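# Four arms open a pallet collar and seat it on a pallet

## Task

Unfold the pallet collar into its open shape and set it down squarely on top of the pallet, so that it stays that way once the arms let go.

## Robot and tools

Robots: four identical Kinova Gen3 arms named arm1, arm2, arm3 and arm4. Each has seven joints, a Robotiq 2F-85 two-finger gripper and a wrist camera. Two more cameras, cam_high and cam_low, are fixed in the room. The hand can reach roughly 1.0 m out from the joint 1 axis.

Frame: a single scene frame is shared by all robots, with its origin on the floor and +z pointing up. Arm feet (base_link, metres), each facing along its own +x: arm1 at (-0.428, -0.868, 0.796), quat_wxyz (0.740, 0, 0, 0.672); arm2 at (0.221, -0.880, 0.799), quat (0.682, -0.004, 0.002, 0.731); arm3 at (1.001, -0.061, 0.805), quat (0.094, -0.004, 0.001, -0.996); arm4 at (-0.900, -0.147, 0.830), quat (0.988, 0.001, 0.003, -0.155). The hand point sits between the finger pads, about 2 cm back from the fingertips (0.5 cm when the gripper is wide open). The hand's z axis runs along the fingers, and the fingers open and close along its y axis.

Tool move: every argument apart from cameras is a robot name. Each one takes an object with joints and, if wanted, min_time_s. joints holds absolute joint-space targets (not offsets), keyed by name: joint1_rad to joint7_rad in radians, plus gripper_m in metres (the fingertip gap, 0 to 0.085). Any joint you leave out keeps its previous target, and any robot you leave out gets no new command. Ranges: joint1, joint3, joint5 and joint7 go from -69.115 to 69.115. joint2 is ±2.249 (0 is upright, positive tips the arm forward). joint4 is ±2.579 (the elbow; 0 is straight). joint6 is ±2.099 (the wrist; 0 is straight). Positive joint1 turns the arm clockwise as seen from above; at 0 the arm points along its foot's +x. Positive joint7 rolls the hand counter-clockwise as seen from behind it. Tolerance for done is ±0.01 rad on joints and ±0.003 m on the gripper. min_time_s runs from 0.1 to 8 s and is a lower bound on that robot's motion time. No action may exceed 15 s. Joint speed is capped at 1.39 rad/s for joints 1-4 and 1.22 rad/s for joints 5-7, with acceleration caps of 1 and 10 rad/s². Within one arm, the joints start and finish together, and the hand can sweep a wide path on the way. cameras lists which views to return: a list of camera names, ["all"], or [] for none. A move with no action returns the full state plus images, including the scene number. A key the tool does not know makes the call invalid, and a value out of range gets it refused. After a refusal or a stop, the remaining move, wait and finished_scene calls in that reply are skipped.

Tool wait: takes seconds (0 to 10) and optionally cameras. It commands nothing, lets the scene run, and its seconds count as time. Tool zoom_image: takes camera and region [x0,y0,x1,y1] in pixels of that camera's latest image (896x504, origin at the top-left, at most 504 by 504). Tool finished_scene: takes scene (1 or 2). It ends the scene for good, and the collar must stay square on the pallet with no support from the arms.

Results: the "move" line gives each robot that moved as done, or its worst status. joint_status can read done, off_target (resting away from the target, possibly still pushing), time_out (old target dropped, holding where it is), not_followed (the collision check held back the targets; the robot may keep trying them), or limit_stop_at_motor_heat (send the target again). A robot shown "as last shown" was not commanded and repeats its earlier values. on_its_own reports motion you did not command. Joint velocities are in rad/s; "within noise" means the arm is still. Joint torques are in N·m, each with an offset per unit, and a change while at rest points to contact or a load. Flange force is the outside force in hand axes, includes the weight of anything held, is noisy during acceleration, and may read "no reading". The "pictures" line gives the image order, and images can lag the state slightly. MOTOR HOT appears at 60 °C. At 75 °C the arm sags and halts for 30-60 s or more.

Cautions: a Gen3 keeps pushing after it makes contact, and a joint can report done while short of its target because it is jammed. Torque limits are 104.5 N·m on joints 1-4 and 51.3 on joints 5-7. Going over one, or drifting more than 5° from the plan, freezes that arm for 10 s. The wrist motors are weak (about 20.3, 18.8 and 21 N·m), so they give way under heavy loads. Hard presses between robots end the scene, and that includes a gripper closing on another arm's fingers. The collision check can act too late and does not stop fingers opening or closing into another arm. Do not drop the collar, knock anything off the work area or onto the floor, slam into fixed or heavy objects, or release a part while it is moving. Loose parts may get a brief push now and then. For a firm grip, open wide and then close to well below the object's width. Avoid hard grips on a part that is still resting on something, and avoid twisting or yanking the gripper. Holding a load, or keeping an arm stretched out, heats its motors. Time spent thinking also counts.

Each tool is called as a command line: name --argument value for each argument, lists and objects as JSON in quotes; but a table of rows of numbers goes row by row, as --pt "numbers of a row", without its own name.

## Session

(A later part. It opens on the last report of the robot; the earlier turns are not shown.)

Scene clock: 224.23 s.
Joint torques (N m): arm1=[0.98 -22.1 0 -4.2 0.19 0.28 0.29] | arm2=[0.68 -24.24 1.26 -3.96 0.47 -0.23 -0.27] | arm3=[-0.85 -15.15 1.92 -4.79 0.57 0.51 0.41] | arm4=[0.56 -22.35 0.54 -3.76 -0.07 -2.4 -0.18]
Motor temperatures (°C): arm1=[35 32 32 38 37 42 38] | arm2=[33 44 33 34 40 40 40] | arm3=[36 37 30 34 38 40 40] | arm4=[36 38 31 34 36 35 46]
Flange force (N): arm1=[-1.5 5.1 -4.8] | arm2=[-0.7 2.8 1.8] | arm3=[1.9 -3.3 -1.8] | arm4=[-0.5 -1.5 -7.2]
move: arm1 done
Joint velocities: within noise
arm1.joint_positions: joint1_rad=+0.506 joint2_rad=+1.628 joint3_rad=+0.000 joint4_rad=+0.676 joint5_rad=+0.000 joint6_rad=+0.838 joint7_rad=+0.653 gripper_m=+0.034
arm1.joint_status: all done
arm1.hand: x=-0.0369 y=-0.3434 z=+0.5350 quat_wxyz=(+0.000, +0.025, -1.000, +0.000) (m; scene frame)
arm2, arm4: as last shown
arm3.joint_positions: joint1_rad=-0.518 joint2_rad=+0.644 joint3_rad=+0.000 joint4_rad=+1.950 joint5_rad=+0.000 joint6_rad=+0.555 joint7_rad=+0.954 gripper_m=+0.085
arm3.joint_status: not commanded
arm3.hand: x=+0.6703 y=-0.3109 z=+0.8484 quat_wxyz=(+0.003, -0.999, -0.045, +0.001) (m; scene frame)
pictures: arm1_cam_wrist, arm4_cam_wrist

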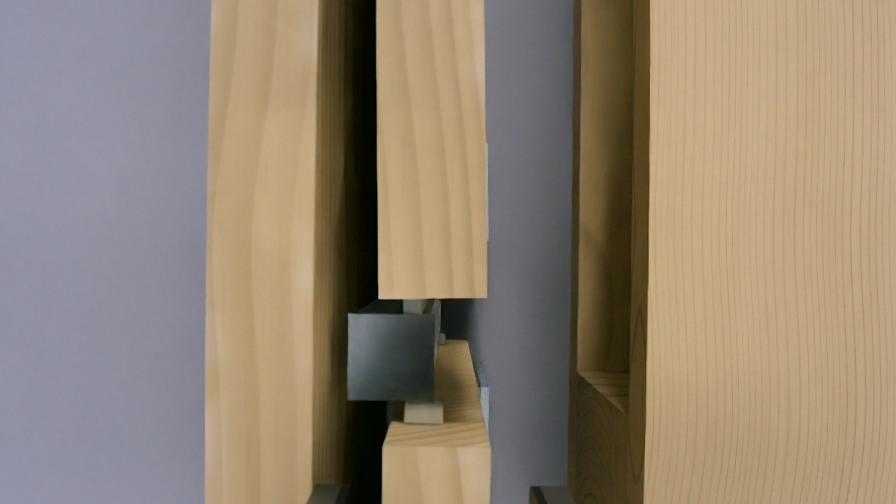

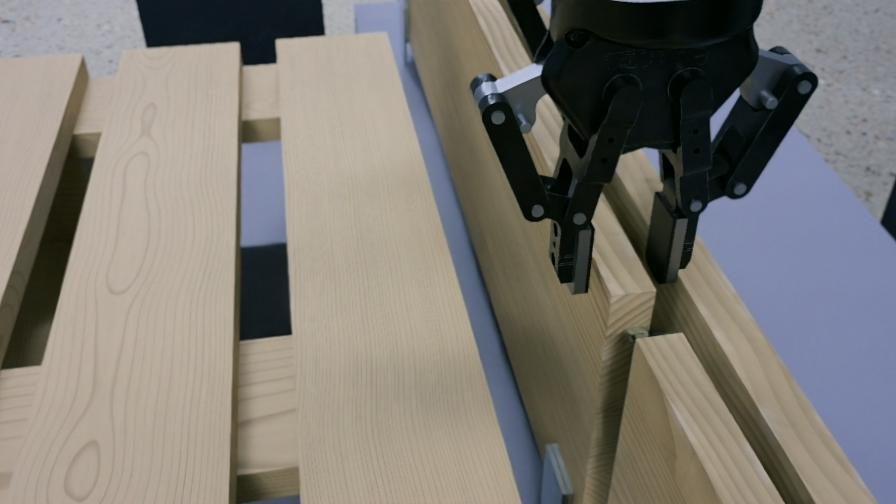

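move --arm1 '{"joints":{"joint1_rad":0.5064,"joint2_rad":1.6265,"joint3_rad":0,"joint4_rad":0.6767,"joint5_rad":0,"joint6_rad":0.8384,"joint7_rad":0.6527,"gripper_m":0.026},"min_time_s":1}'

move --arm2 '{"joints":{"joint1_rad":-0.2402,"joint2_rad":1.4234,"joint3_rad":0,"joint4_rad":1.4196,"joint5_rad":0,"joint6_rad":0.2904,"joint7_rad":2.8827},"min_time_s":3}' --cameras '["arm4_cam_wrist", "arm1_cam_wrist"]'

Scene clock: 228.10 s.
Joint torques (N m): arm1=[-0.03 -24.26 -0.81 -5.03 -0.16 0.27 0.23] | arm2=[-0.21 -23.97 0.2 -3.61 0.29 -0.06 -0.24] | arm3=[-0.85 -15.2 1.88 -4.66 0.52 0.47 0.4] | arm4=[0.56 -22.32 0.55 -3.74 -0.06 -2.39 -0.18]
Motor temperatures (°C): arm1=[35 32 32 38 37 42 38] | arm2=[33 44 33 34 40 40 40] | arm3=[36 37 30 34 38 40 40] | arm4=[36 38 31 34 36 35 46]
Flange force (N): arm1=[-2.5 3.8 -1.7] | arm2=[0.8 1.7 1.9] | arm3=[1.4 -3.0 -1.9] | arm4=[-0.5 -1.5 -7.2]
move: arm1 done
Joint velocities: within noise
arm1.joint_positions: joint1_rad=+0.506 joint2_rad=+1.627 joint3_rad=+0.000 joint4_rad=+0.677 joint5_rad=+0.000 joint6_rad=+0.838 joint7_rad=+0.653 gripper_m=+0.026
arm1.joint_status: all done
arm1.hand: x=-0.0369 y=-0.3433 z=+0.5355 quat_wxyz=(+0.000, +0.025, -1.000, +0.000) (m; scene frame)
arm2, arm3, arm4: as last shown
pictures: none

Scene clock: 231.40 s.
Joint torques (N m): arm1=[-1.1 -22.56 -1.68 -6.83 -0.5 -2.25 0.35] | arm2=[-1.78 -19.79 -1.88 0.91 0.07 2.16 -0.2] | arm3=[-0.88 -15.12 1.88 -4.67 0.6 0.51 0.38] | arm4=[0.6 -22.36 0.52 -3.74 -0.06 -2.39 -0.18]
Motor temperatures (°C): arm1=[35 32 32 38 37 42 38] | arm2=[33 44 33 34 40 40 40] | arm3=[36 37 30 34 38 40 40] | arm4=[36 38 31 34 36 35 46]
Flange force (N): arm1=[0.3 -1.9 -10.3] | arm2=[2.3 -5.6 1.8] | arm3=[1.5 -3.2 -1.9] | arm4=[-0.6 -1.6 -7.1]
move: arm2 done
Joint velocities: within noise
arm1.joint_positions: joint1_rad=+0.506 joint2_rad=+1.626 joint3_rad=+0.000 joint4_rad=+0.677 joint5_rad=+0.000 joint6_rad=+0.838 joint7_rad=+0.653 gripper_m=+0.026
arm1.joint_status: not commanded
arm1.hand: x=-0.0369 y=-0.3433 z=+0.5356 quat_wxyz=(+0.000, +0.025, -1.000, +0.000) (m; scene frame)
arm2.joint_positions: joint1_rad=-0.240 joint2_rad=+1.423 joint3_rad=+0.000 joint4_rad=+1.420 joint5_rad=+0.000 joint6_rad=+0.290 joint7_rad=+2.883 gripper_m=+0.025
arm2.joint_status: all done
arm2.hand: x=+0.0905 y=-0.3875 z=+0.5296 quat_wxyz=(+0.000, +1.000, +0.025, +0.001) (m; scene frame)
arm3, arm4: as last shown
pictures: arm1_cam_wrist, arm4_cam_wrist

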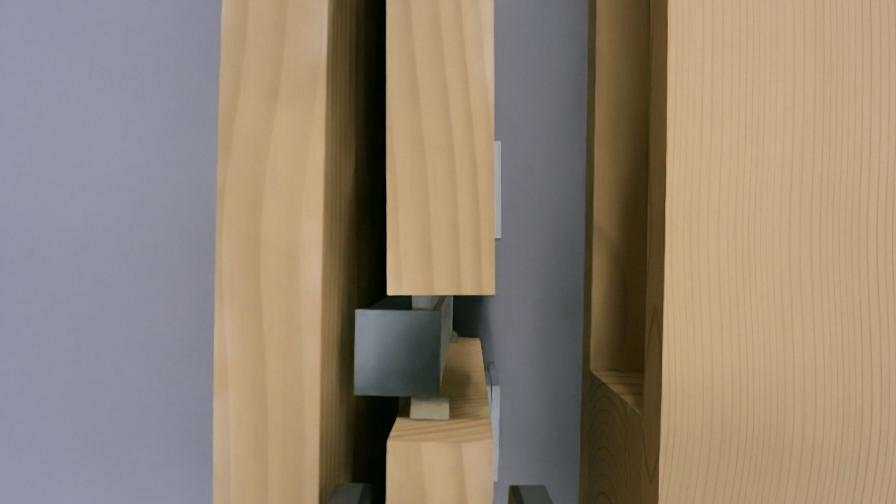

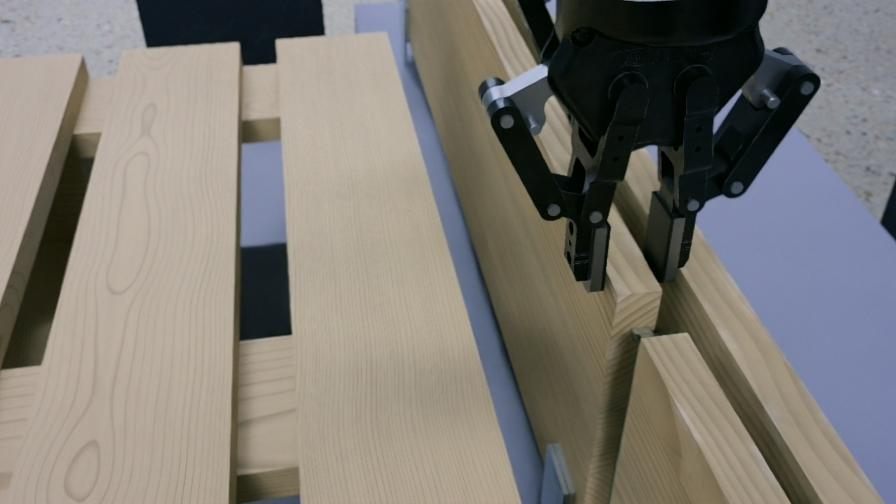

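move --arm2 '{"joints":{"joint1_rad":-0.2432,"joint2_rad":1.4205,"joint3_rad":0,"joint4_rad":1.4383,"joint5_rad":0,"joint6_rad":0.2746,"joint7_rad":2.8797},"min_time_s":2}' --cameras '["arm4_cam_wrist", "arm1_cam_wrist"]'

Scene clock: 234.87 s.
Joint torques (N m): arm1=[-0.81 -28.26 -1.28 -7.22 -0.35 -0.56 0.25] | arm2=[-1.07 -20.56 -1.01 -0.21 0.18 1.47 -0.22] | arm3=[-0.9 -15.14 1.88 -4.77 0.52 0.51 0.39] | arm4=[0.58 -22.32 0.52 -3.75 -0.06 -2.41 -0.18]
Motor temperatures (°C): arm1=[35 32 32 38 37 42 38] | arm2=[33 44 33 34 40 40 40] | arm3=[36 37 30 34 38 40 40] | arm4=[36 38 31 34 36 35 46]
Flange force (N): arm1=[-2.3 1.7 2.5] | arm2=[1.4 -3.2 1.3] | arm3=[1.7 -3.4 -1.9] | arm4=[-0.4 -1.5 -7.2]
move: arm2 done
Joint velocities: within noise
arm1.joint_positions: joint1_rad=+0.506 joint2_rad=+1.627 joint3_rad=+0.000 joint4_rad=+0.677 joint5_rad=+0.000 joint6_rad=+0.838 joint7_rad=+0.653 gripper_m=+0.026
arm1.joint_status: not commanded
arm1.hand: x=-0.0369 y=-0.3433 z=+0.5355 quat_wxyz=(+0.000, +0.025, -1.000, +0.000) (m; scene frame)
arm2.joint_positions: joint1_rad=-0.243 joint2_rad=+1.420 joint3_rad=+0.000 joint4_rad=+1.438 joint5_rad=+0.000 joint6_rad=+0.275 joint7_rad=+2.880 gripper_m=+0.025
arm2.joint_status: all done
arm2.hand: x=+0.0906 y=-0.3925 z=+0.5294 quat_wxyz=(+0.000, +1.000, +0.025, +0.001) (m; scene frame)
arm3, arm4: as last shown
pictures: arm1_cam_wrist, arm4_cam_wrist

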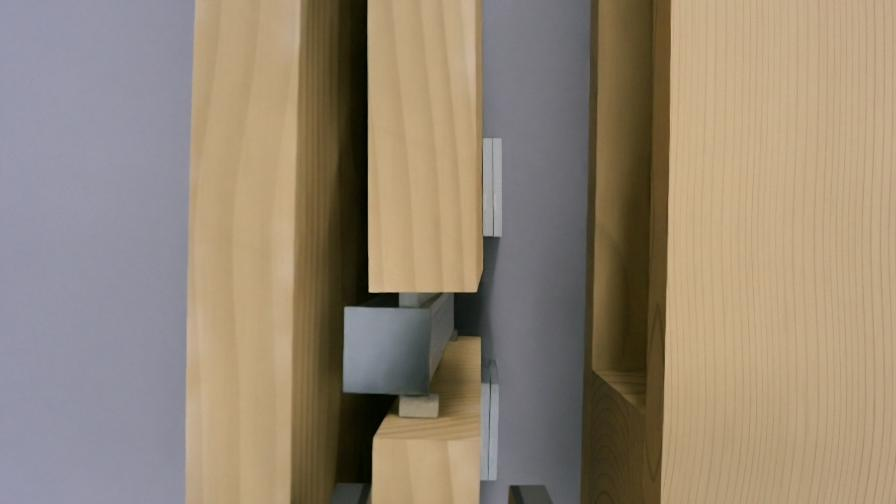

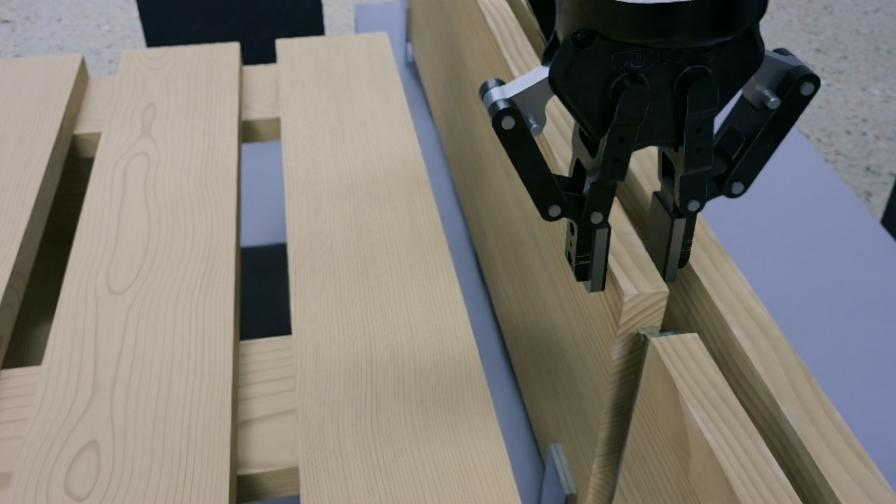

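move --arm2 '{"joints":{"joint1_rad":-0.2495,"joint2_rad":1.4143,"joint3_rad":0,"joint4_rad":1.4747,"joint5_rad":0,"joint6_rad":0.2444,"joint7_rad":2.8734},"min_time_s":3}' --cameras '["arm4_cam_wrist", "arm1_cam_wrist"]'

Scene clock: 239.83 s.
Joint torques (N m): arm1=[-0.79 -28.8 -1.18 -7.74 -0.3 -0.88 0.32] | arm2=[-1.68 -19.77 -1.81 0.44 0.11 1.69 -0.21] | arm3=[-0.9 -15.12 1.86 -4.73 0.52 0.46 0.38] | arm4=[0.58 -22.34 0.53 -3.77 -0.07 -2.41 -0.16]
Motor temperatures (°C): arm1=[35 33 32 38 37 42 38] | arm2=[33 44 33 34 40 40 40] | arm3=[36 37 30 34 38 40 40] | arm4=[36 38 31 34 36 35 46]
Flange force (N): arm1=[-1.6 1.1 2.5] | arm2=[2.5 -4.0 0.9] | arm3=[1.6 -3.3 -2.1] | arm4=[-0.5 -1.5 -7.2]
move: arm2 done
Joint velocities: within noise
arm1, arm3, arm4: as last shown
arm2.joint_positions: joint1_rad=-0.250 joint2_rad=+1.414 joint3_rad=+0.000 joint4_rad=+1.475 joint5_rad=+0.000 joint6_rad=+0.244 joint7_rad=+2.873 gripper_m=+0.025
arm2.joint_status: all done
arm2.hand: x=+0.0904 y=-0.4025 z=+0.5295 quat_wxyz=(+0.000, +1.000, +0.025, +0.001) (m; scene frame)
pictures: arm1_cam_wrist, arm4_cam_wrist

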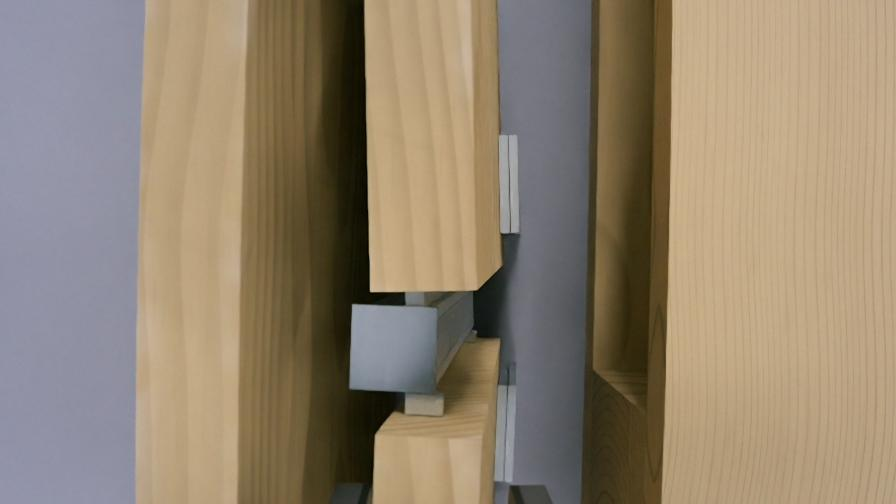

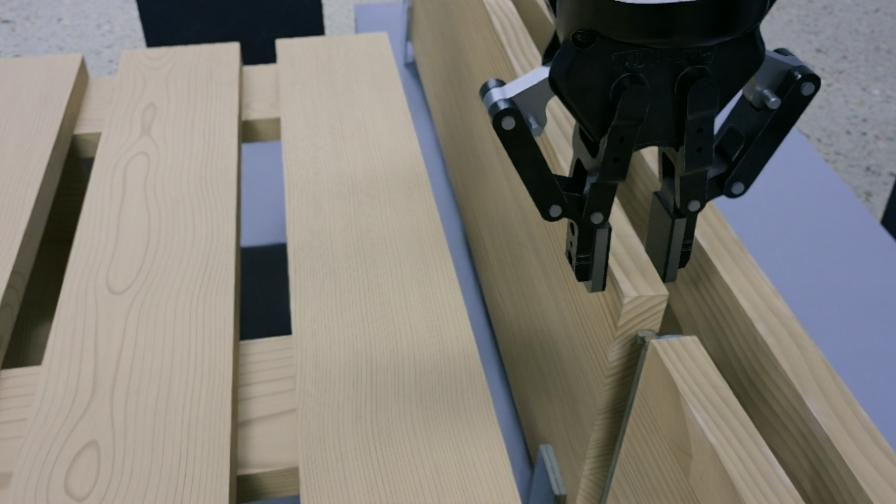

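move --arm2 '{"joints":{"joint1_rad":-0.2593,"joint2_rad":1.4067,"joint3_rad":0,"joint4_rad":1.5279,"joint5_rad":0,"joint6_rad":0.1988,"joint7_rad":2.8636},"min_time_s":3}' --cameras '["arm2_cam_wrist", "arm1_cam_wrist"]'

Scene clock: 244.73 s.
Joint torques (N m): arm1=[-0.84 -27.54 -1.34 -7.33 -0.33 -0.85 0.34] | arm2=[-1.76 -18.53 -2.1 2.36 0.15 2.5 -0.21] | arm3=[-0.84 -15.14 1.93 -4.73 0.57 0.49 0.34] | arm4=[0.59 -22.34 0.53 -3.74 -0.09 -2.4 -0.16]
Motor temperatures (°C): arm1=[35 33 32 38 37 42 38] | arm2=[33 44 33 34 40 40 40] | arm3=[36 37 30 34 38 40 40] | arm4=[36 38 31 34 36 35 46]
Flange force (N): arm1=[-1.3 0.7 0.5] | arm2=[2.1 -6.5 2.2] | arm3=[1.6 -3.2 -1.9] | arm4=[-0.5 -1.4 -7.1]
move: arm2 done
Joint velocities: within noise
arm1, arm3: as last shown
arm2.joint_positions: joint1_rad=-0.259 joint2_rad=+1.407 joint3_rad=+0.000 joint4_rad=+1.528 joint5_rad=+0.000 joint6_rad=+0.199 joint7_rad=+2.864 gripper_m=+0.025
arm2.joint_status: all done
arm2.hand: x=+0.0904 y=-0.4175 z=+0.5296 quat_wxyz=(+0.000, +1.000, +0.025, +0.001) (m; scene frame)
arm4.joint_positions: joint1_rad=-0.196 joint2_rad=+1.493 joint3_rad=+0.000 joint4_rad=+1.713 joint5_rad=+0.000 joint6_rad=-1.004 joint7_rad=+4.735 gripper_m=+0.085
arm4.joint_status: not commanded
arm4.hand: x=-0.2568 y=-0.2459 z=+0.6469 quat_wxyz=(+0.030, +0.892, -0.041, +0.450) (m; scene frame)
pictures: arm1_cam_wrist, arm2_cam_wrist

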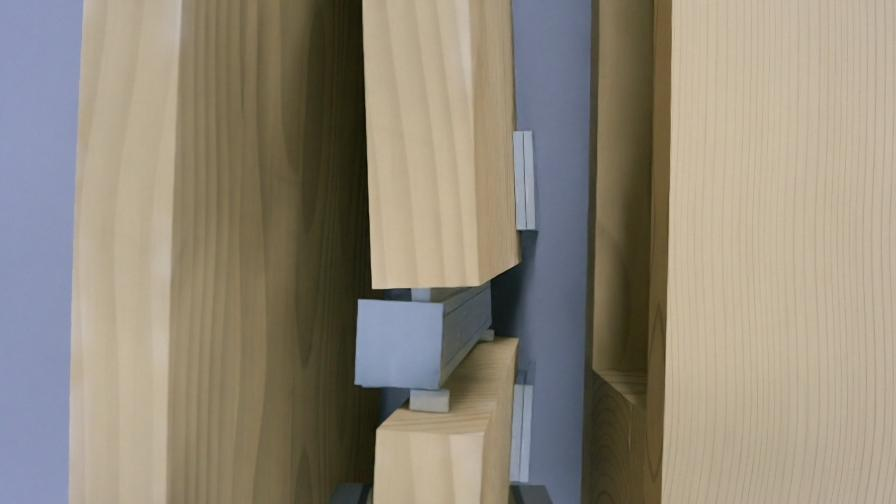

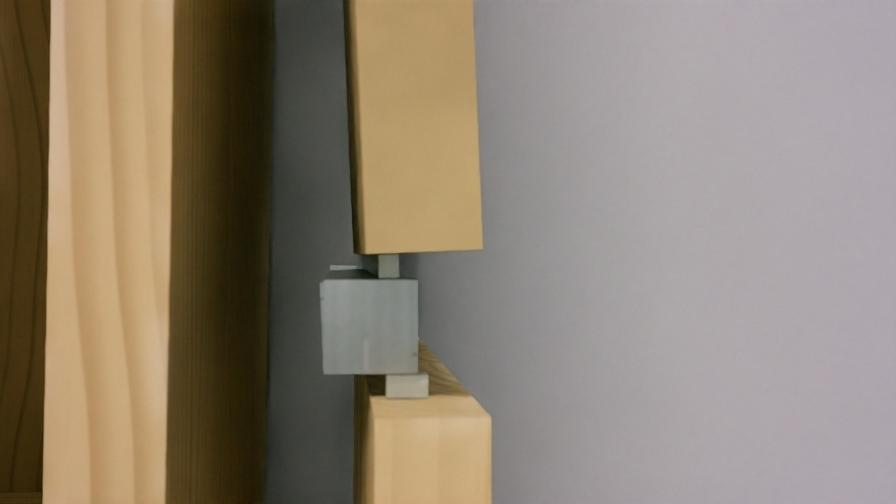

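move --arm2 '{"joints":{"joint1_rad":-0.2575,"joint2_rad":1.4569,"joint3_rad":0,"joint4_rad":1.4787,"joint5_rad":0,"joint6_rad":0.1978,"joint7_rad":2.8654},"min_time_s":2}' --cameras '["arm2_cam_wrist", "arm1_cam_wrist"]'

Scene clock: 249.53 s.
Joint torques (N m): arm1=[-0.75 -27.83 -1.25 -7.21 -0.35 -0.66 0.29] | arm2=[-0.79 -15.31 -0.9 3.36 0.23 2.88 -0.22] | arm3=[-0.81 -15.22 1.82 -4.73 0.58 0.53 0.38] | arm4=[0.55 -22.34 0.52 -3.75 -0.09 -2.38 -0.16]
Motor temperatures (°C): arm1=[35 33 32 38 37 42 38] | arm2=[33 44 33 34 40 40 40] | arm3=[36 37 30 34 38 40 40] | arm4=[36 38 31 34 36 35 46]
Flange force (N): arm1=[-1.8 1.3 1.5] | arm2=[0.0 -6.8 -3.2] | arm3=[1.7 -3.1 -1.7] | arm4=[-0.6 -1.4 -7.2]
move: arm2 done
Joint velocities: within noise
arm1, arm3, arm4: as last shown
arm2.joint_positions: joint1_rad=-0.257 joint2_rad=+1.457 joint3_rad=+0.000 joint4_rad=+1.479 joint5_rad=+0.000 joint6_rad=+0.198 joint7_rad=+2.865 gripper_m=+0.025
arm2.joint_status: all done
arm2.hand: x=+0.0905 y=-0.4149 z=+0.5086 quat_wxyz=(+0.000, +1.000, +0.025, +0.001) (m; scene frame)
pictures: arm1_cam_wrist, arm2_cam_wrist

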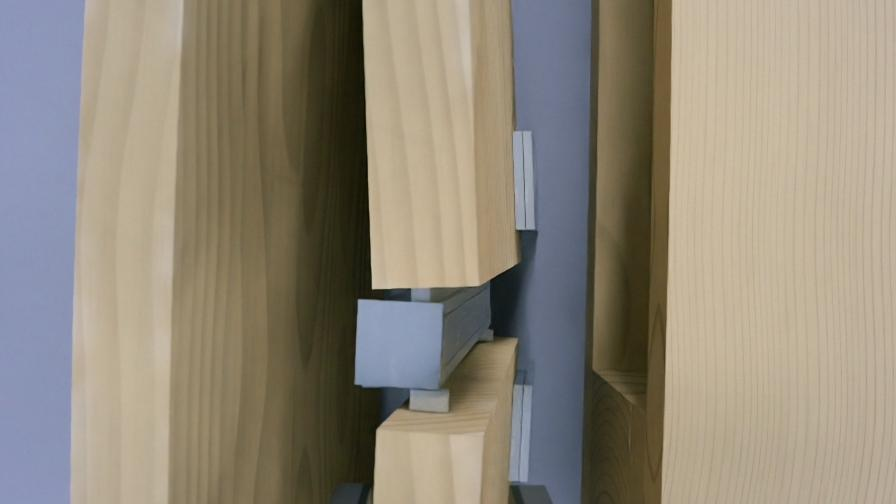

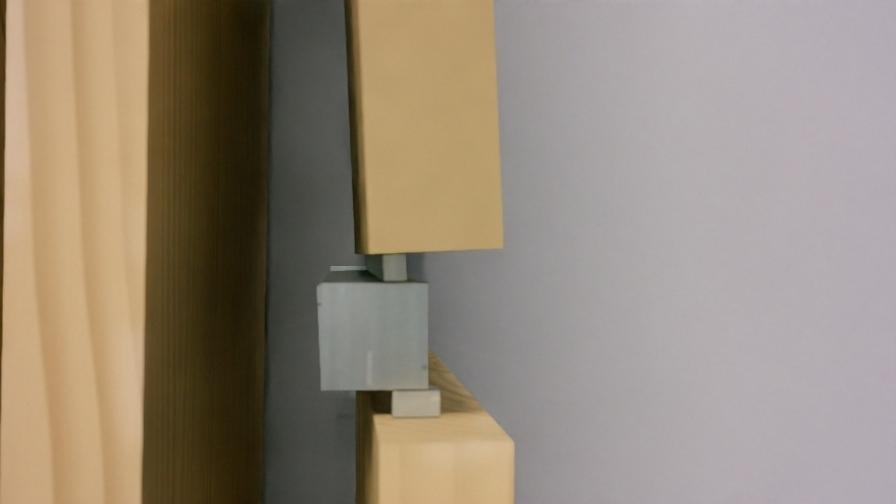

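move --arm2 '{"joints": {"gripper_m": 0.011}}' --cameras '["arm2_cam_wrist", "cam_high"]'

Scene clock: 257.83 s.
Joint torques (N m): arm1=[0.13 -26.62 -0.54 -5.98 -0.05 0.03 0.29] | arm2=[-0.86 -17.24 -0.36 2.54 1.02 2.82 0.52] | arm3=[-0.88 -15.26 1.91 -4.67 0.58 0.45 0.4] | arm4=[0.57 -22.34 0.54 -3.74 -0.07 -2.38 -0.17]
Motor temperatures (°C): arm1=[35 34 32 38 37 42 38] | arm2=[33 43 33 34 40 40 40] | arm3=[36 37 30 34 38 40 40] | arm4=[36 38 31 34 36 35 46]
Flange force (N): arm1=[-2.5 4.3 1.7] | arm2=[-0.9 -4.6 -0.4] | arm3=[1.3 -3.0 -1.8] | arm4=[-0.6 -1.5 -7.2]
move: arm2 off_target
Joint velocities: within noise
arm1, arm3, arm4: as last shown
arm2.joint_positions: joint1_rad=-0.257 joint2_rad=+1.457 joint3_rad=+0.000 joint4_rad=+1.479 joint5_rad=+0.000 joint6_rad=+0.198 joint7_rad=+2.865 gripper_m=+0.019
arm2.joint_status: gripper_m off_target (ended at +0.019, target +0.011)
arm2.hand: x=+0.0906 y=-0.4150 z=+0.5085 quat_wxyz=(+0.000, +1.000, +0.025, +0.001) (m; scene frame)
pictures: arm2_cam_wrist, cam_high

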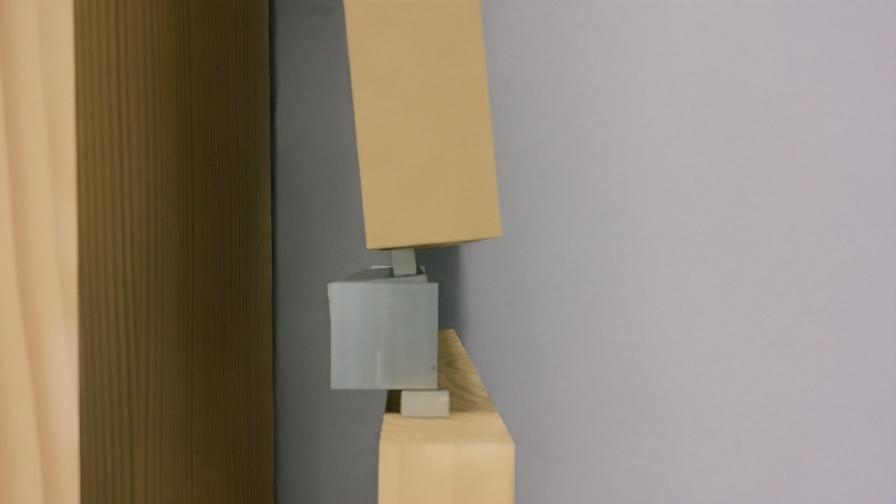

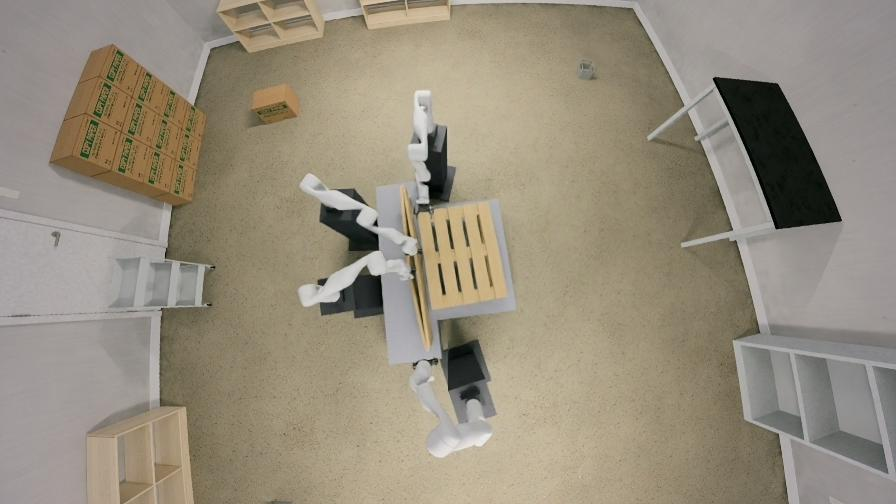

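zoom_image --camera "cam_high" --region '[360, 170, 520, 370]'

Scaled by 2.520 from the camera's 896x504 image, which has a finer 1280x720 frame.

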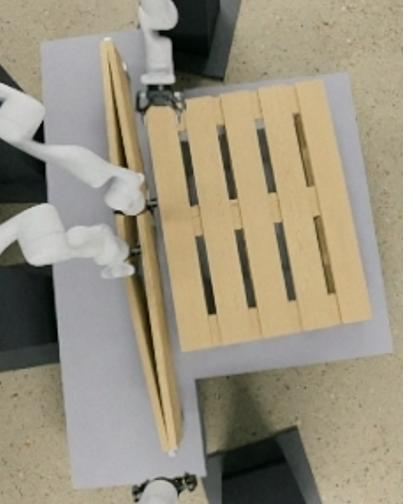

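move --arm2 '{"joints": {"joint1_rad": -0.2709, "joint2_rad": 1.4486, "joint4_rad": 1.5555, "joint6_rad": 0.1298, "joint7_rad": 2.852}, "min_time_s": 1.5}' --cameras '["arm2_cam_wrist", "arm4_cam_wrist", "arm1_cam_wrist"]'

Scene clock: 267.30 s.
Joint torques (N m): arm1=[-0.07 -26.87 -0.57 -6.21 -0.06 -0.01 0.27] | arm2=[-3.14 -15.96 -3.11 5.61 1.38 4.31 0.92] | arm3=[-0.8 -15.08 1.88 -4.78 0.61 0.47 0.41] | arm4=[0.62 -22.31 0.54 -3.75 -0.06 -2.37 -0.14]
Motor temperatures (°C): arm1=[35 34 32 38 37 42 38] | arm2=[33 43 33 34 40 40 40] | arm3=[36 37 30 34 38 40 40] | arm4=[36 38 31 34 36 35 46]
Flange force (N): arm1=[-2.2 3.4 1.7] | arm2=[2.0 -9.2 3.5] | arm3=[1.9 -3.1 -2.1] | arm4=[-0.5 -1.6 -7.3]
move: arm2 done
Joint velocities: within noise
arm1, arm4: as last shown
arm2.joint_positions: joint1_rad=-0.271 joint2_rad=+1.449 joint3_rad=+0.000 joint4_rad=+1.556 joint5_rad=+0.000 joint6_rad=+0.130 joint7_rad=+2.852 gripper_m=+0.019
arm2.joint_status: all done
arm2.hand: x=+0.0915 y=-0.4373 z=+0.5085 quat_wxyz=(+0.001, +1.000, +0.025, +0.001) (m; scene frame)
arm3.joint_positions: joint1_rad=-0.518 joint2_rad=+0.644 joint3_rad=+0.000 joint4_rad=+1.950 joint5_rad=+0.000 joint6_rad=+0.555 joint7_rad=+0.954 gripper_m=+0.085
arm3.joint_status: not commanded
arm3.hand: x=+0.6703 y=-0.3109 z=+0.8484 quat_wxyz=(+0.003, -0.999, -0.045, +0.001) (m; scene frame)
pictures: arm1_cam_wrist, arm2_cam_wrist, arm4_cam_wrist

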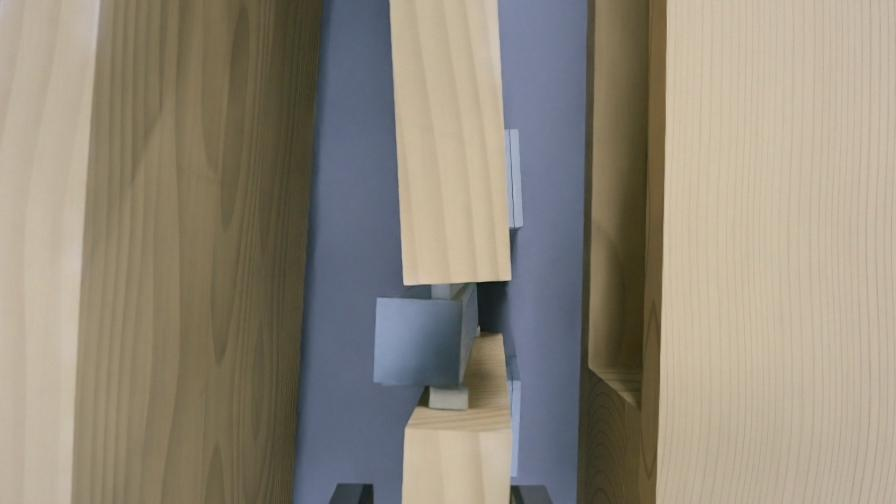

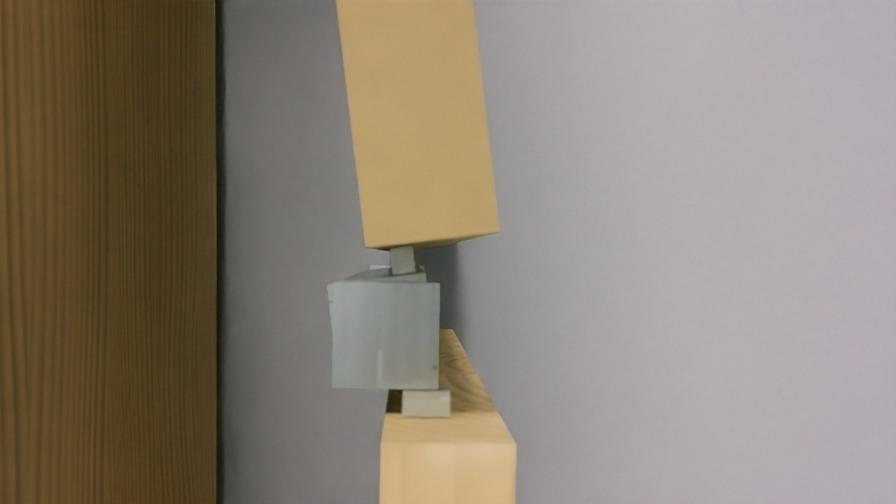

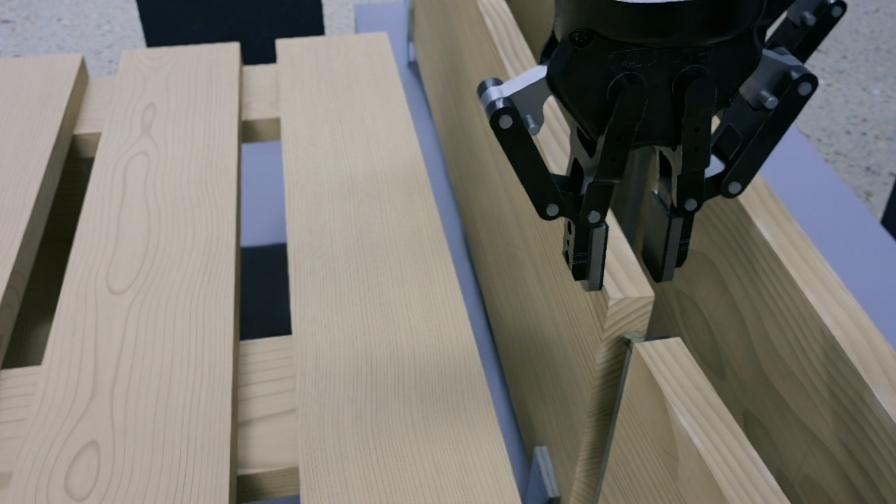

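move --arm2 '{"joints": {"joint1_rad": -0.2842, "joint2_rad": 1.4434, "joint4_rad": 1.632, "joint6_rad": 0.058, "joint7_rad": 2.8387}, "min_time_s": 1.5}' --cameras '["arm1_cam_wrist", "arm4_cam_wrist"]'

Scene clock: 270.17 s.
Joint torques (N m): arm1=[0.81 -26.42 -0.05 -5.8 0.18 0.2 0.32] | arm2=[-3.11 -15.7 -3.21 6.01 1.66 4.19 1.06] | arm3=[-0.79 -15.18 1.91 -4.65 0.55 0.45 0.38] | arm4=[0.6 -22.35 0.53 -3.75 -0.09 -2.39 -0.17]
Motor temperatures (°C): arm1=[35 34 32 38 37 42 38] | arm2=[33 43 33 34 40 40 40] | arm3=[36 37 30 34 38 40 40] | arm4=[36 38 31 34 36 35 46]
Flange force (N): arm1=[-1.6 4.9 1.7] | arm2=[1.8 -8.6 3.9] | arm3=[1.4 -2.8 -2.0] | arm4=[-0.5 -1.5 -7.2]
move: arm2 done
Joint velocities: within noise
arm1, arm3, arm4: as last shown
arm2.joint_positions: joint1_rad=-0.284 joint2_rad=+1.443 joint3_rad=+0.000 joint4_rad=+1.632 joint5_rad=+0.000 joint6_rad=+0.058 joint7_rad=+2.839 gripper_m=+0.019
arm2.joint_status: all done
arm2.hand: x=+0.0934 y=-0.4601 z=+0.5086 quat_wxyz=(+0.000, +1.000, +0.025, +0.001) (m; scene frame)
pictures: arm1_cam_wrist, arm4_cam_wrist

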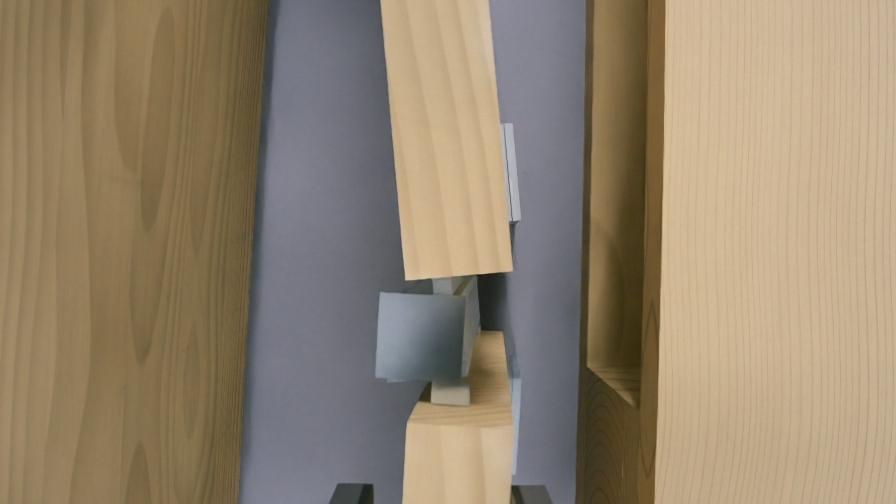

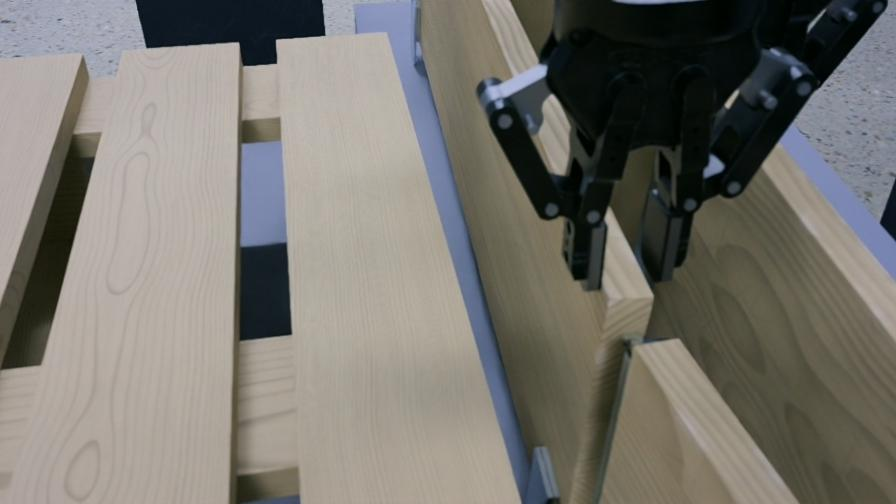

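move --arm2 '{"joints": {"joint1_rad": -0.2982, "joint2_rad": 1.4425, "joint4_rad": 1.7288, "joint6_rad": -0.0379, "joint7_rad": 2.8247}, "min_time_s": 2}' --cameras '["arm1_cam_wrist", "cam_high", "arm3_cam_wrist"]'

zoom_image --camera "cam_high" --region '[360, 170, 520, 370]'

Scene clock: 274.23 s.
Joint torques (N m): arm1=[0.91 -26.32 0.14 -5.79 0.21 0.23 0.24] | arm2=[-2.74 -15.79 -2.5 6.3 2.18 3.73 1.35] | arm3=[-0.84 -15.2 1.85 -4.7 0.59 0.48 0.36] | arm4=[0.6 -22.35 0.52 -3.73 -0.07 -2.39 -0.16]
Motor temperatures (°C): arm1=[35 34 32 38 37 42 38] | arm2=[33 43 33 34 40 40 40] | arm3=[36 37 30 34 38 40 40] | arm4=[36 38 31 34 36 35 46]
Flange force (N): arm1=[-1.4 4.7 1.4] | arm2=[0.5 -7.5 4.9] | arm3=[1.5 -3.1 -1.9] | arm4=[-0.5 -1.5 -7.1]
move: arm2 done
Joint velocities: within noise
arm1, arm3, arm4: as last shown
arm2.joint_positions: joint1_rad=-0.298 joint2_rad=+1.443 joint3_rad=+0.000 joint4_rad=+1.729 joint5_rad=+0.000 joint6_rad=-0.038 joint7_rad=+2.825 gripper_m=+0.019
arm2.joint_status: all done
arm2.hand: x=+0.0983 y=-0.4901 z=+0.5087 quat_wxyz=(+0.000, +1.000, +0.025, +0.001) (m; scene frame)
pictures: arm1_cam_wrist, arm3_cam_wrist, cam_high

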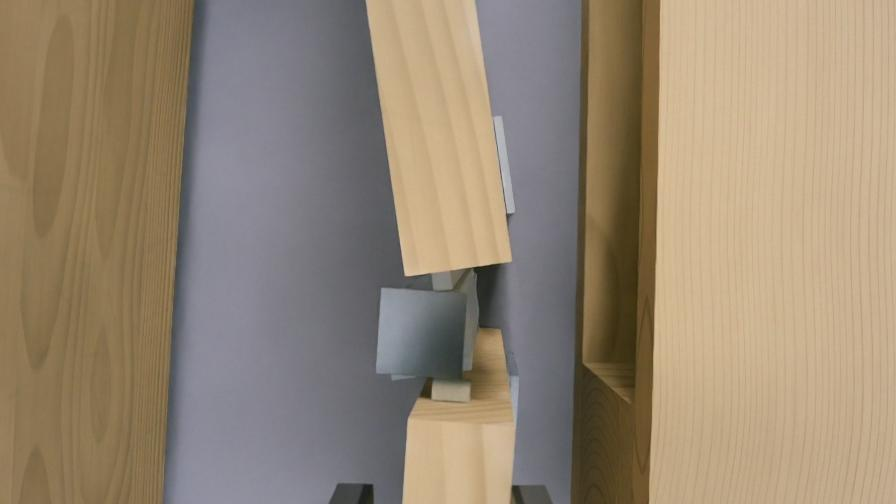

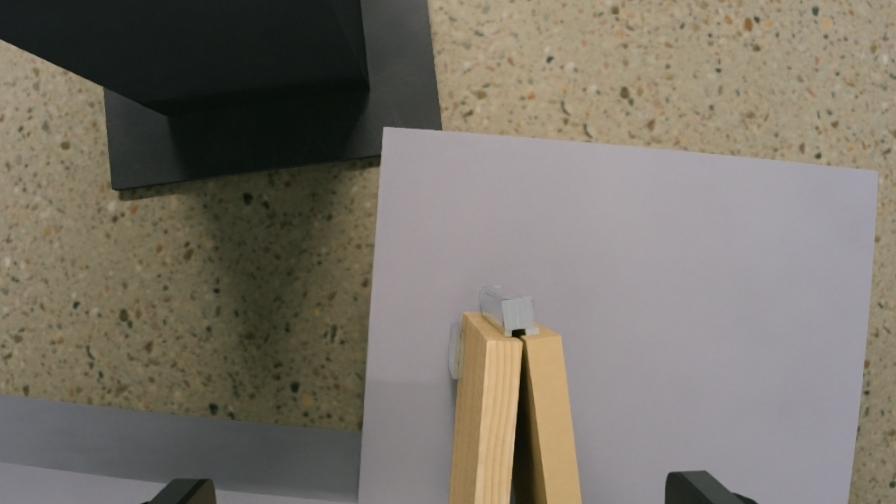

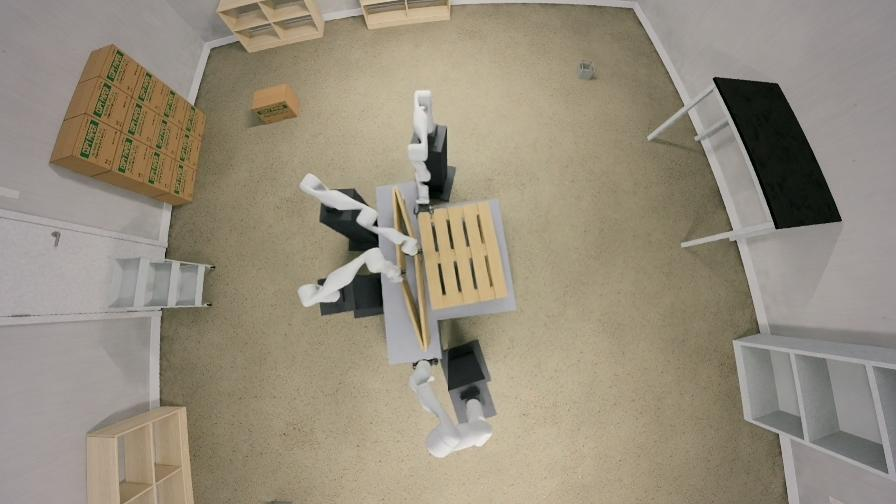

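Scaled by 2.520 from the camera's 896x504 image, which has a finer 1280x720 frame.

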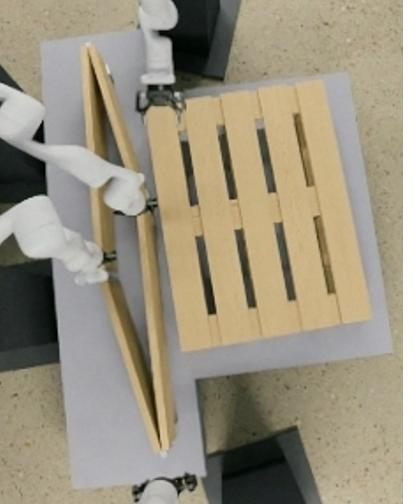

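move --arm1 '{"joints": {"joint1_rad": 0.5058, "joint2_rad": 1.282, "joint4_rad": 0.9359, "joint6_rad": 0.9237}, "min_time_s": 2}' --cameras '["arm2_cam_wrist"]'

move --arm1 '{"joints": {"joint2_rad": 0.8017, "joint4_rad": 2.4503, "joint6_rad": -0.1104}}'

move --arm1 '{"joints": {"joint1_rad": -0.2706, "joint7_rad": -0.124}}' --arm4 '{"joints": {"joint1_rad": 0.0769, "joint2_rad": 1.2179, "joint4_rad": 1.2489, "joint6_rad": 0.6686, "joint7_rad": 2.149, "gripper_m": 0.045}}' --arm3 '{"joints": {"joint1_rad": -0.3947, "joint2_rad": 1.3926, "joint4_rad": 0.7078, "joint6_rad": 1.049, "joint7_rad": 1.184, "gripper_m": 0.045}, "min_time_s": 2.5}' --cameras '["arm3_cam_wrist", "arm4_cam_wrist", "cam_high"]'

Scene clock: 297.87 s.
Joint torques (N m): arm1=[-0.01 -26.65 -0.7 -6.88 -0.1 -0.1 0.24] | arm2=[-2.67 -16.08 -2.24 5.29 2.22 3.18 1.37] | arm3=[-0.84 -15.14 1.9 -4.69 0.54 0.45 0.34] | arm4=[0.59 -22.35 0.52 -3.79 -0.06 -2.4 -0.16]
Motor temperatures (°C): arm1=[35 35 32 38 37 42 38] | arm2=[33 43 33 34 40 40 40] | arm3=[36 37 30 34 38 39 40] | arm4=[36 38 31 34 36 35 46]
Flange force (N): arm1=[-1.2 2.3 0.5] | arm2=[0.6 -6.0 3.3] | arm3=[1.4 -3.1 -2.1] | arm4=[-0.5 -1.5 -7.3]
move: arm1 done
Joint velocities: within noise
arm1.joint_positions: joint1_rad=+0.506 joint2_rad=+1.282 joint3_rad=+0.000 joint4_rad=+0.936 joint5_rad=+0.000 joint6_rad=+0.924 joint7_rad=+0.653 gripper_m=+0.026
arm1.joint_status: all done
arm1.hand: x=-0.0371 y=-0.3428 z=+0.6995 quat_wxyz=(+0.000, +0.025, -1.000, +0.000) (m; scene frame)
arm2, arm3, arm4: as last shown
arm2.joint_positions: joint1_rad=-0.298 joint2_rad=+1.442 joint3_rad=+0.000 joint4_rad=+1.729 joint5_rad=+0.000 joint6_rad=-0.038 joint7_rad=+2.825 gripper_m=+0.019
pictures: arm2_cam_wrist

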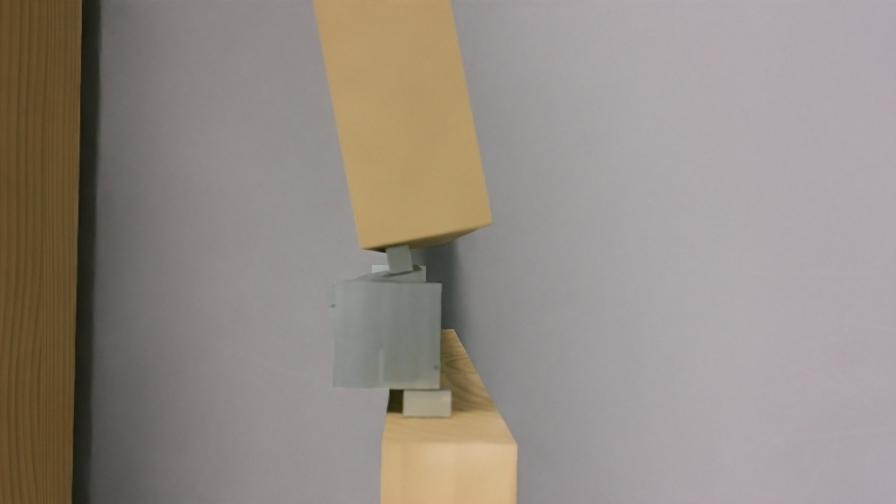

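Scene clock: 300.70 s.
Joint torques (N m): arm1=[-0.07 -13.67 -0.81 1.18 -0.05 -0.08 0.26] | arm2=[-2.7 -16.09 -2.25 5.28 2.22 3.17 1.39] | arm3=[-0.85 -15.21 1.85 -4.66 0.57 0.44 0.34] | arm4=[0.56 -22.33 0.55 -3.77 -0.08 -2.38 -0.18]
Motor temperatures (°C): arm1=[35 35 32 38 37 42 38] | arm2=[33 43 33 34 40 40 40] | arm3=[36 37 30 34 38 39 40] | arm4=[36 38 31 34 36 35 46]
Flange force (N): arm1=[-0.7 0.5 0.6] | arm2=[0.6 -6.0 3.3] | arm3=[1.3 -3.0 -2.0] | arm4=[-0.5 -1.5 -7.3]
move: arm1 done
Joint velocities: within noise
arm1.joint_positions: joint1_rad=+0.506 joint2_rad=+0.802 joint3_rad=+0.000 joint4_rad=+2.450 joint5_rad=+0.000 joint6_rad=-0.110 joint7_rad=+0.653 gripper_m=+0.026
arm1.joint_status: all done
arm1.hand: x=-0.2561 y=-0.6612 z=+0.7493 quat_wxyz=(+0.000, +0.025, -1.000, +0.000) (m; scene frame)
arm2, arm3, arm4: as last shown
pictures: none

Scene clock: 304.07 s.
Joint torques (N m): arm1=[-0.07 -13.7 -0.77 1.17 -0.08 -0.04 0.3] | arm2=[-2.7 -16.08 -2.25 5.26 2.2 3.21 1.39] | arm3=[-0.75 -26.2 2.12 -7.78 0.53 0.43 0.37] | arm4=[0.61 -25.02 0.52 -7.72 -0.06 0.07 -0.17]
Motor temperatures (°C): arm1=[35 35 32 38 37 42 38] | arm2=[33 43 33 34 40 40 40] | arm3=[36 37 30 34 38 39 40] | arm4=[36 38 31 34 36 35 46]
Flange force (N): arm1=[-0.1 0.7 0.9] | arm2=[0.7 -5.9 3.3] | arm3=[5.9 -3.1 -2.1] | arm4=[7.6 6.3 -1.3]
move: arm1 done; arm3 done; arm4 done
Joint velocities: within noise
arm1.joint_positions: joint1_rad=-0.271 joint2_rad=+0.802 joint3_rad=+0.000 joint4_rad=+2.450 joint5_rad=+0.000 joint6_rad=-0.110 joint7_rad=-0.124 gripper_m=+0.026
arm1.joint_status: all done
arm1.hand: x=-0.4501 y=-0.5997 z=+0.7492 quat_wxyz=(+0.000, +0.025, -1.000, +0.000) (m; scene frame)
arm2: as last shown
arm3.joint_positions: joint1_rad=-0.395 joint2_rad=+1.393 joint3_rad=+0.000 joint4_rad=+0.708 joint5_rad=+0.000 joint6_rad=+1.049 joint7_rad=+1.184 gripper_m=+0.045
arm3.joint_status: all done
arm3.hand: x=+0.4162 y=-0.4166 z=+0.6983 quat_wxyz=(+0.003, -0.995, -0.098, +0.001) (m; scene frame)
arm4.joint_positions: joint1_rad=+0.077 joint2_rad=+1.218 joint3_rad=+0.000 joint4_rad=+1.249 joint5_rad=+0.000 joint6_rad=+0.669 joint7_rad=+2.149 gripper_m=+0.045
arm4.joint_status: all done
arm4.hand: x=-0.3606 y=-0.3942 z=+0.7002 quat_wxyz=(+0.000, +0.095, -0.995, +0.000) (m; scene frame)
pictures: arm3_cam_wrist, arm4_cam_wrist, cam_high

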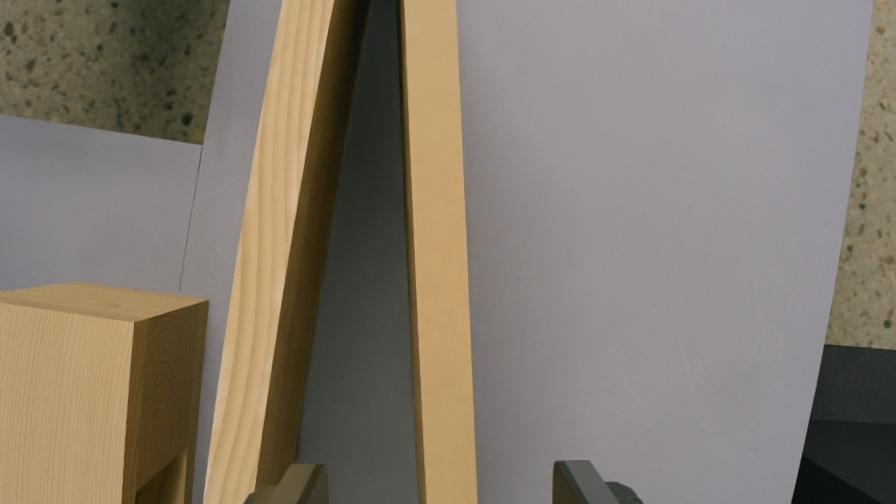

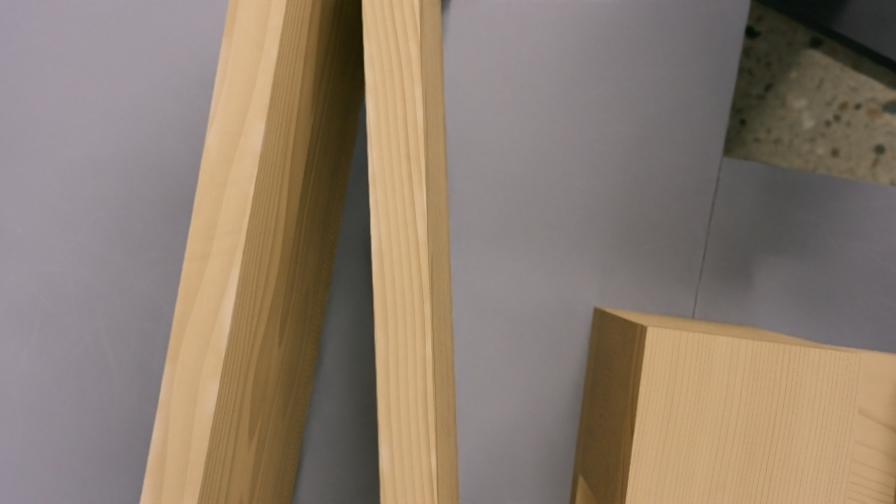

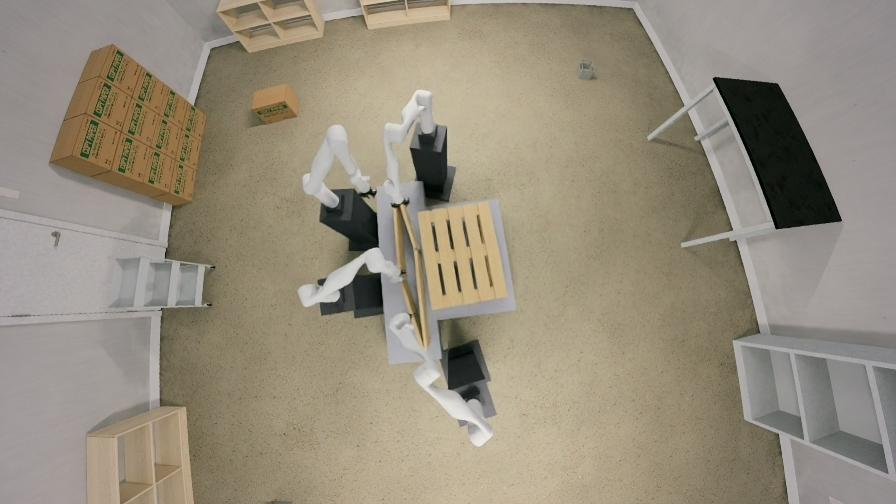

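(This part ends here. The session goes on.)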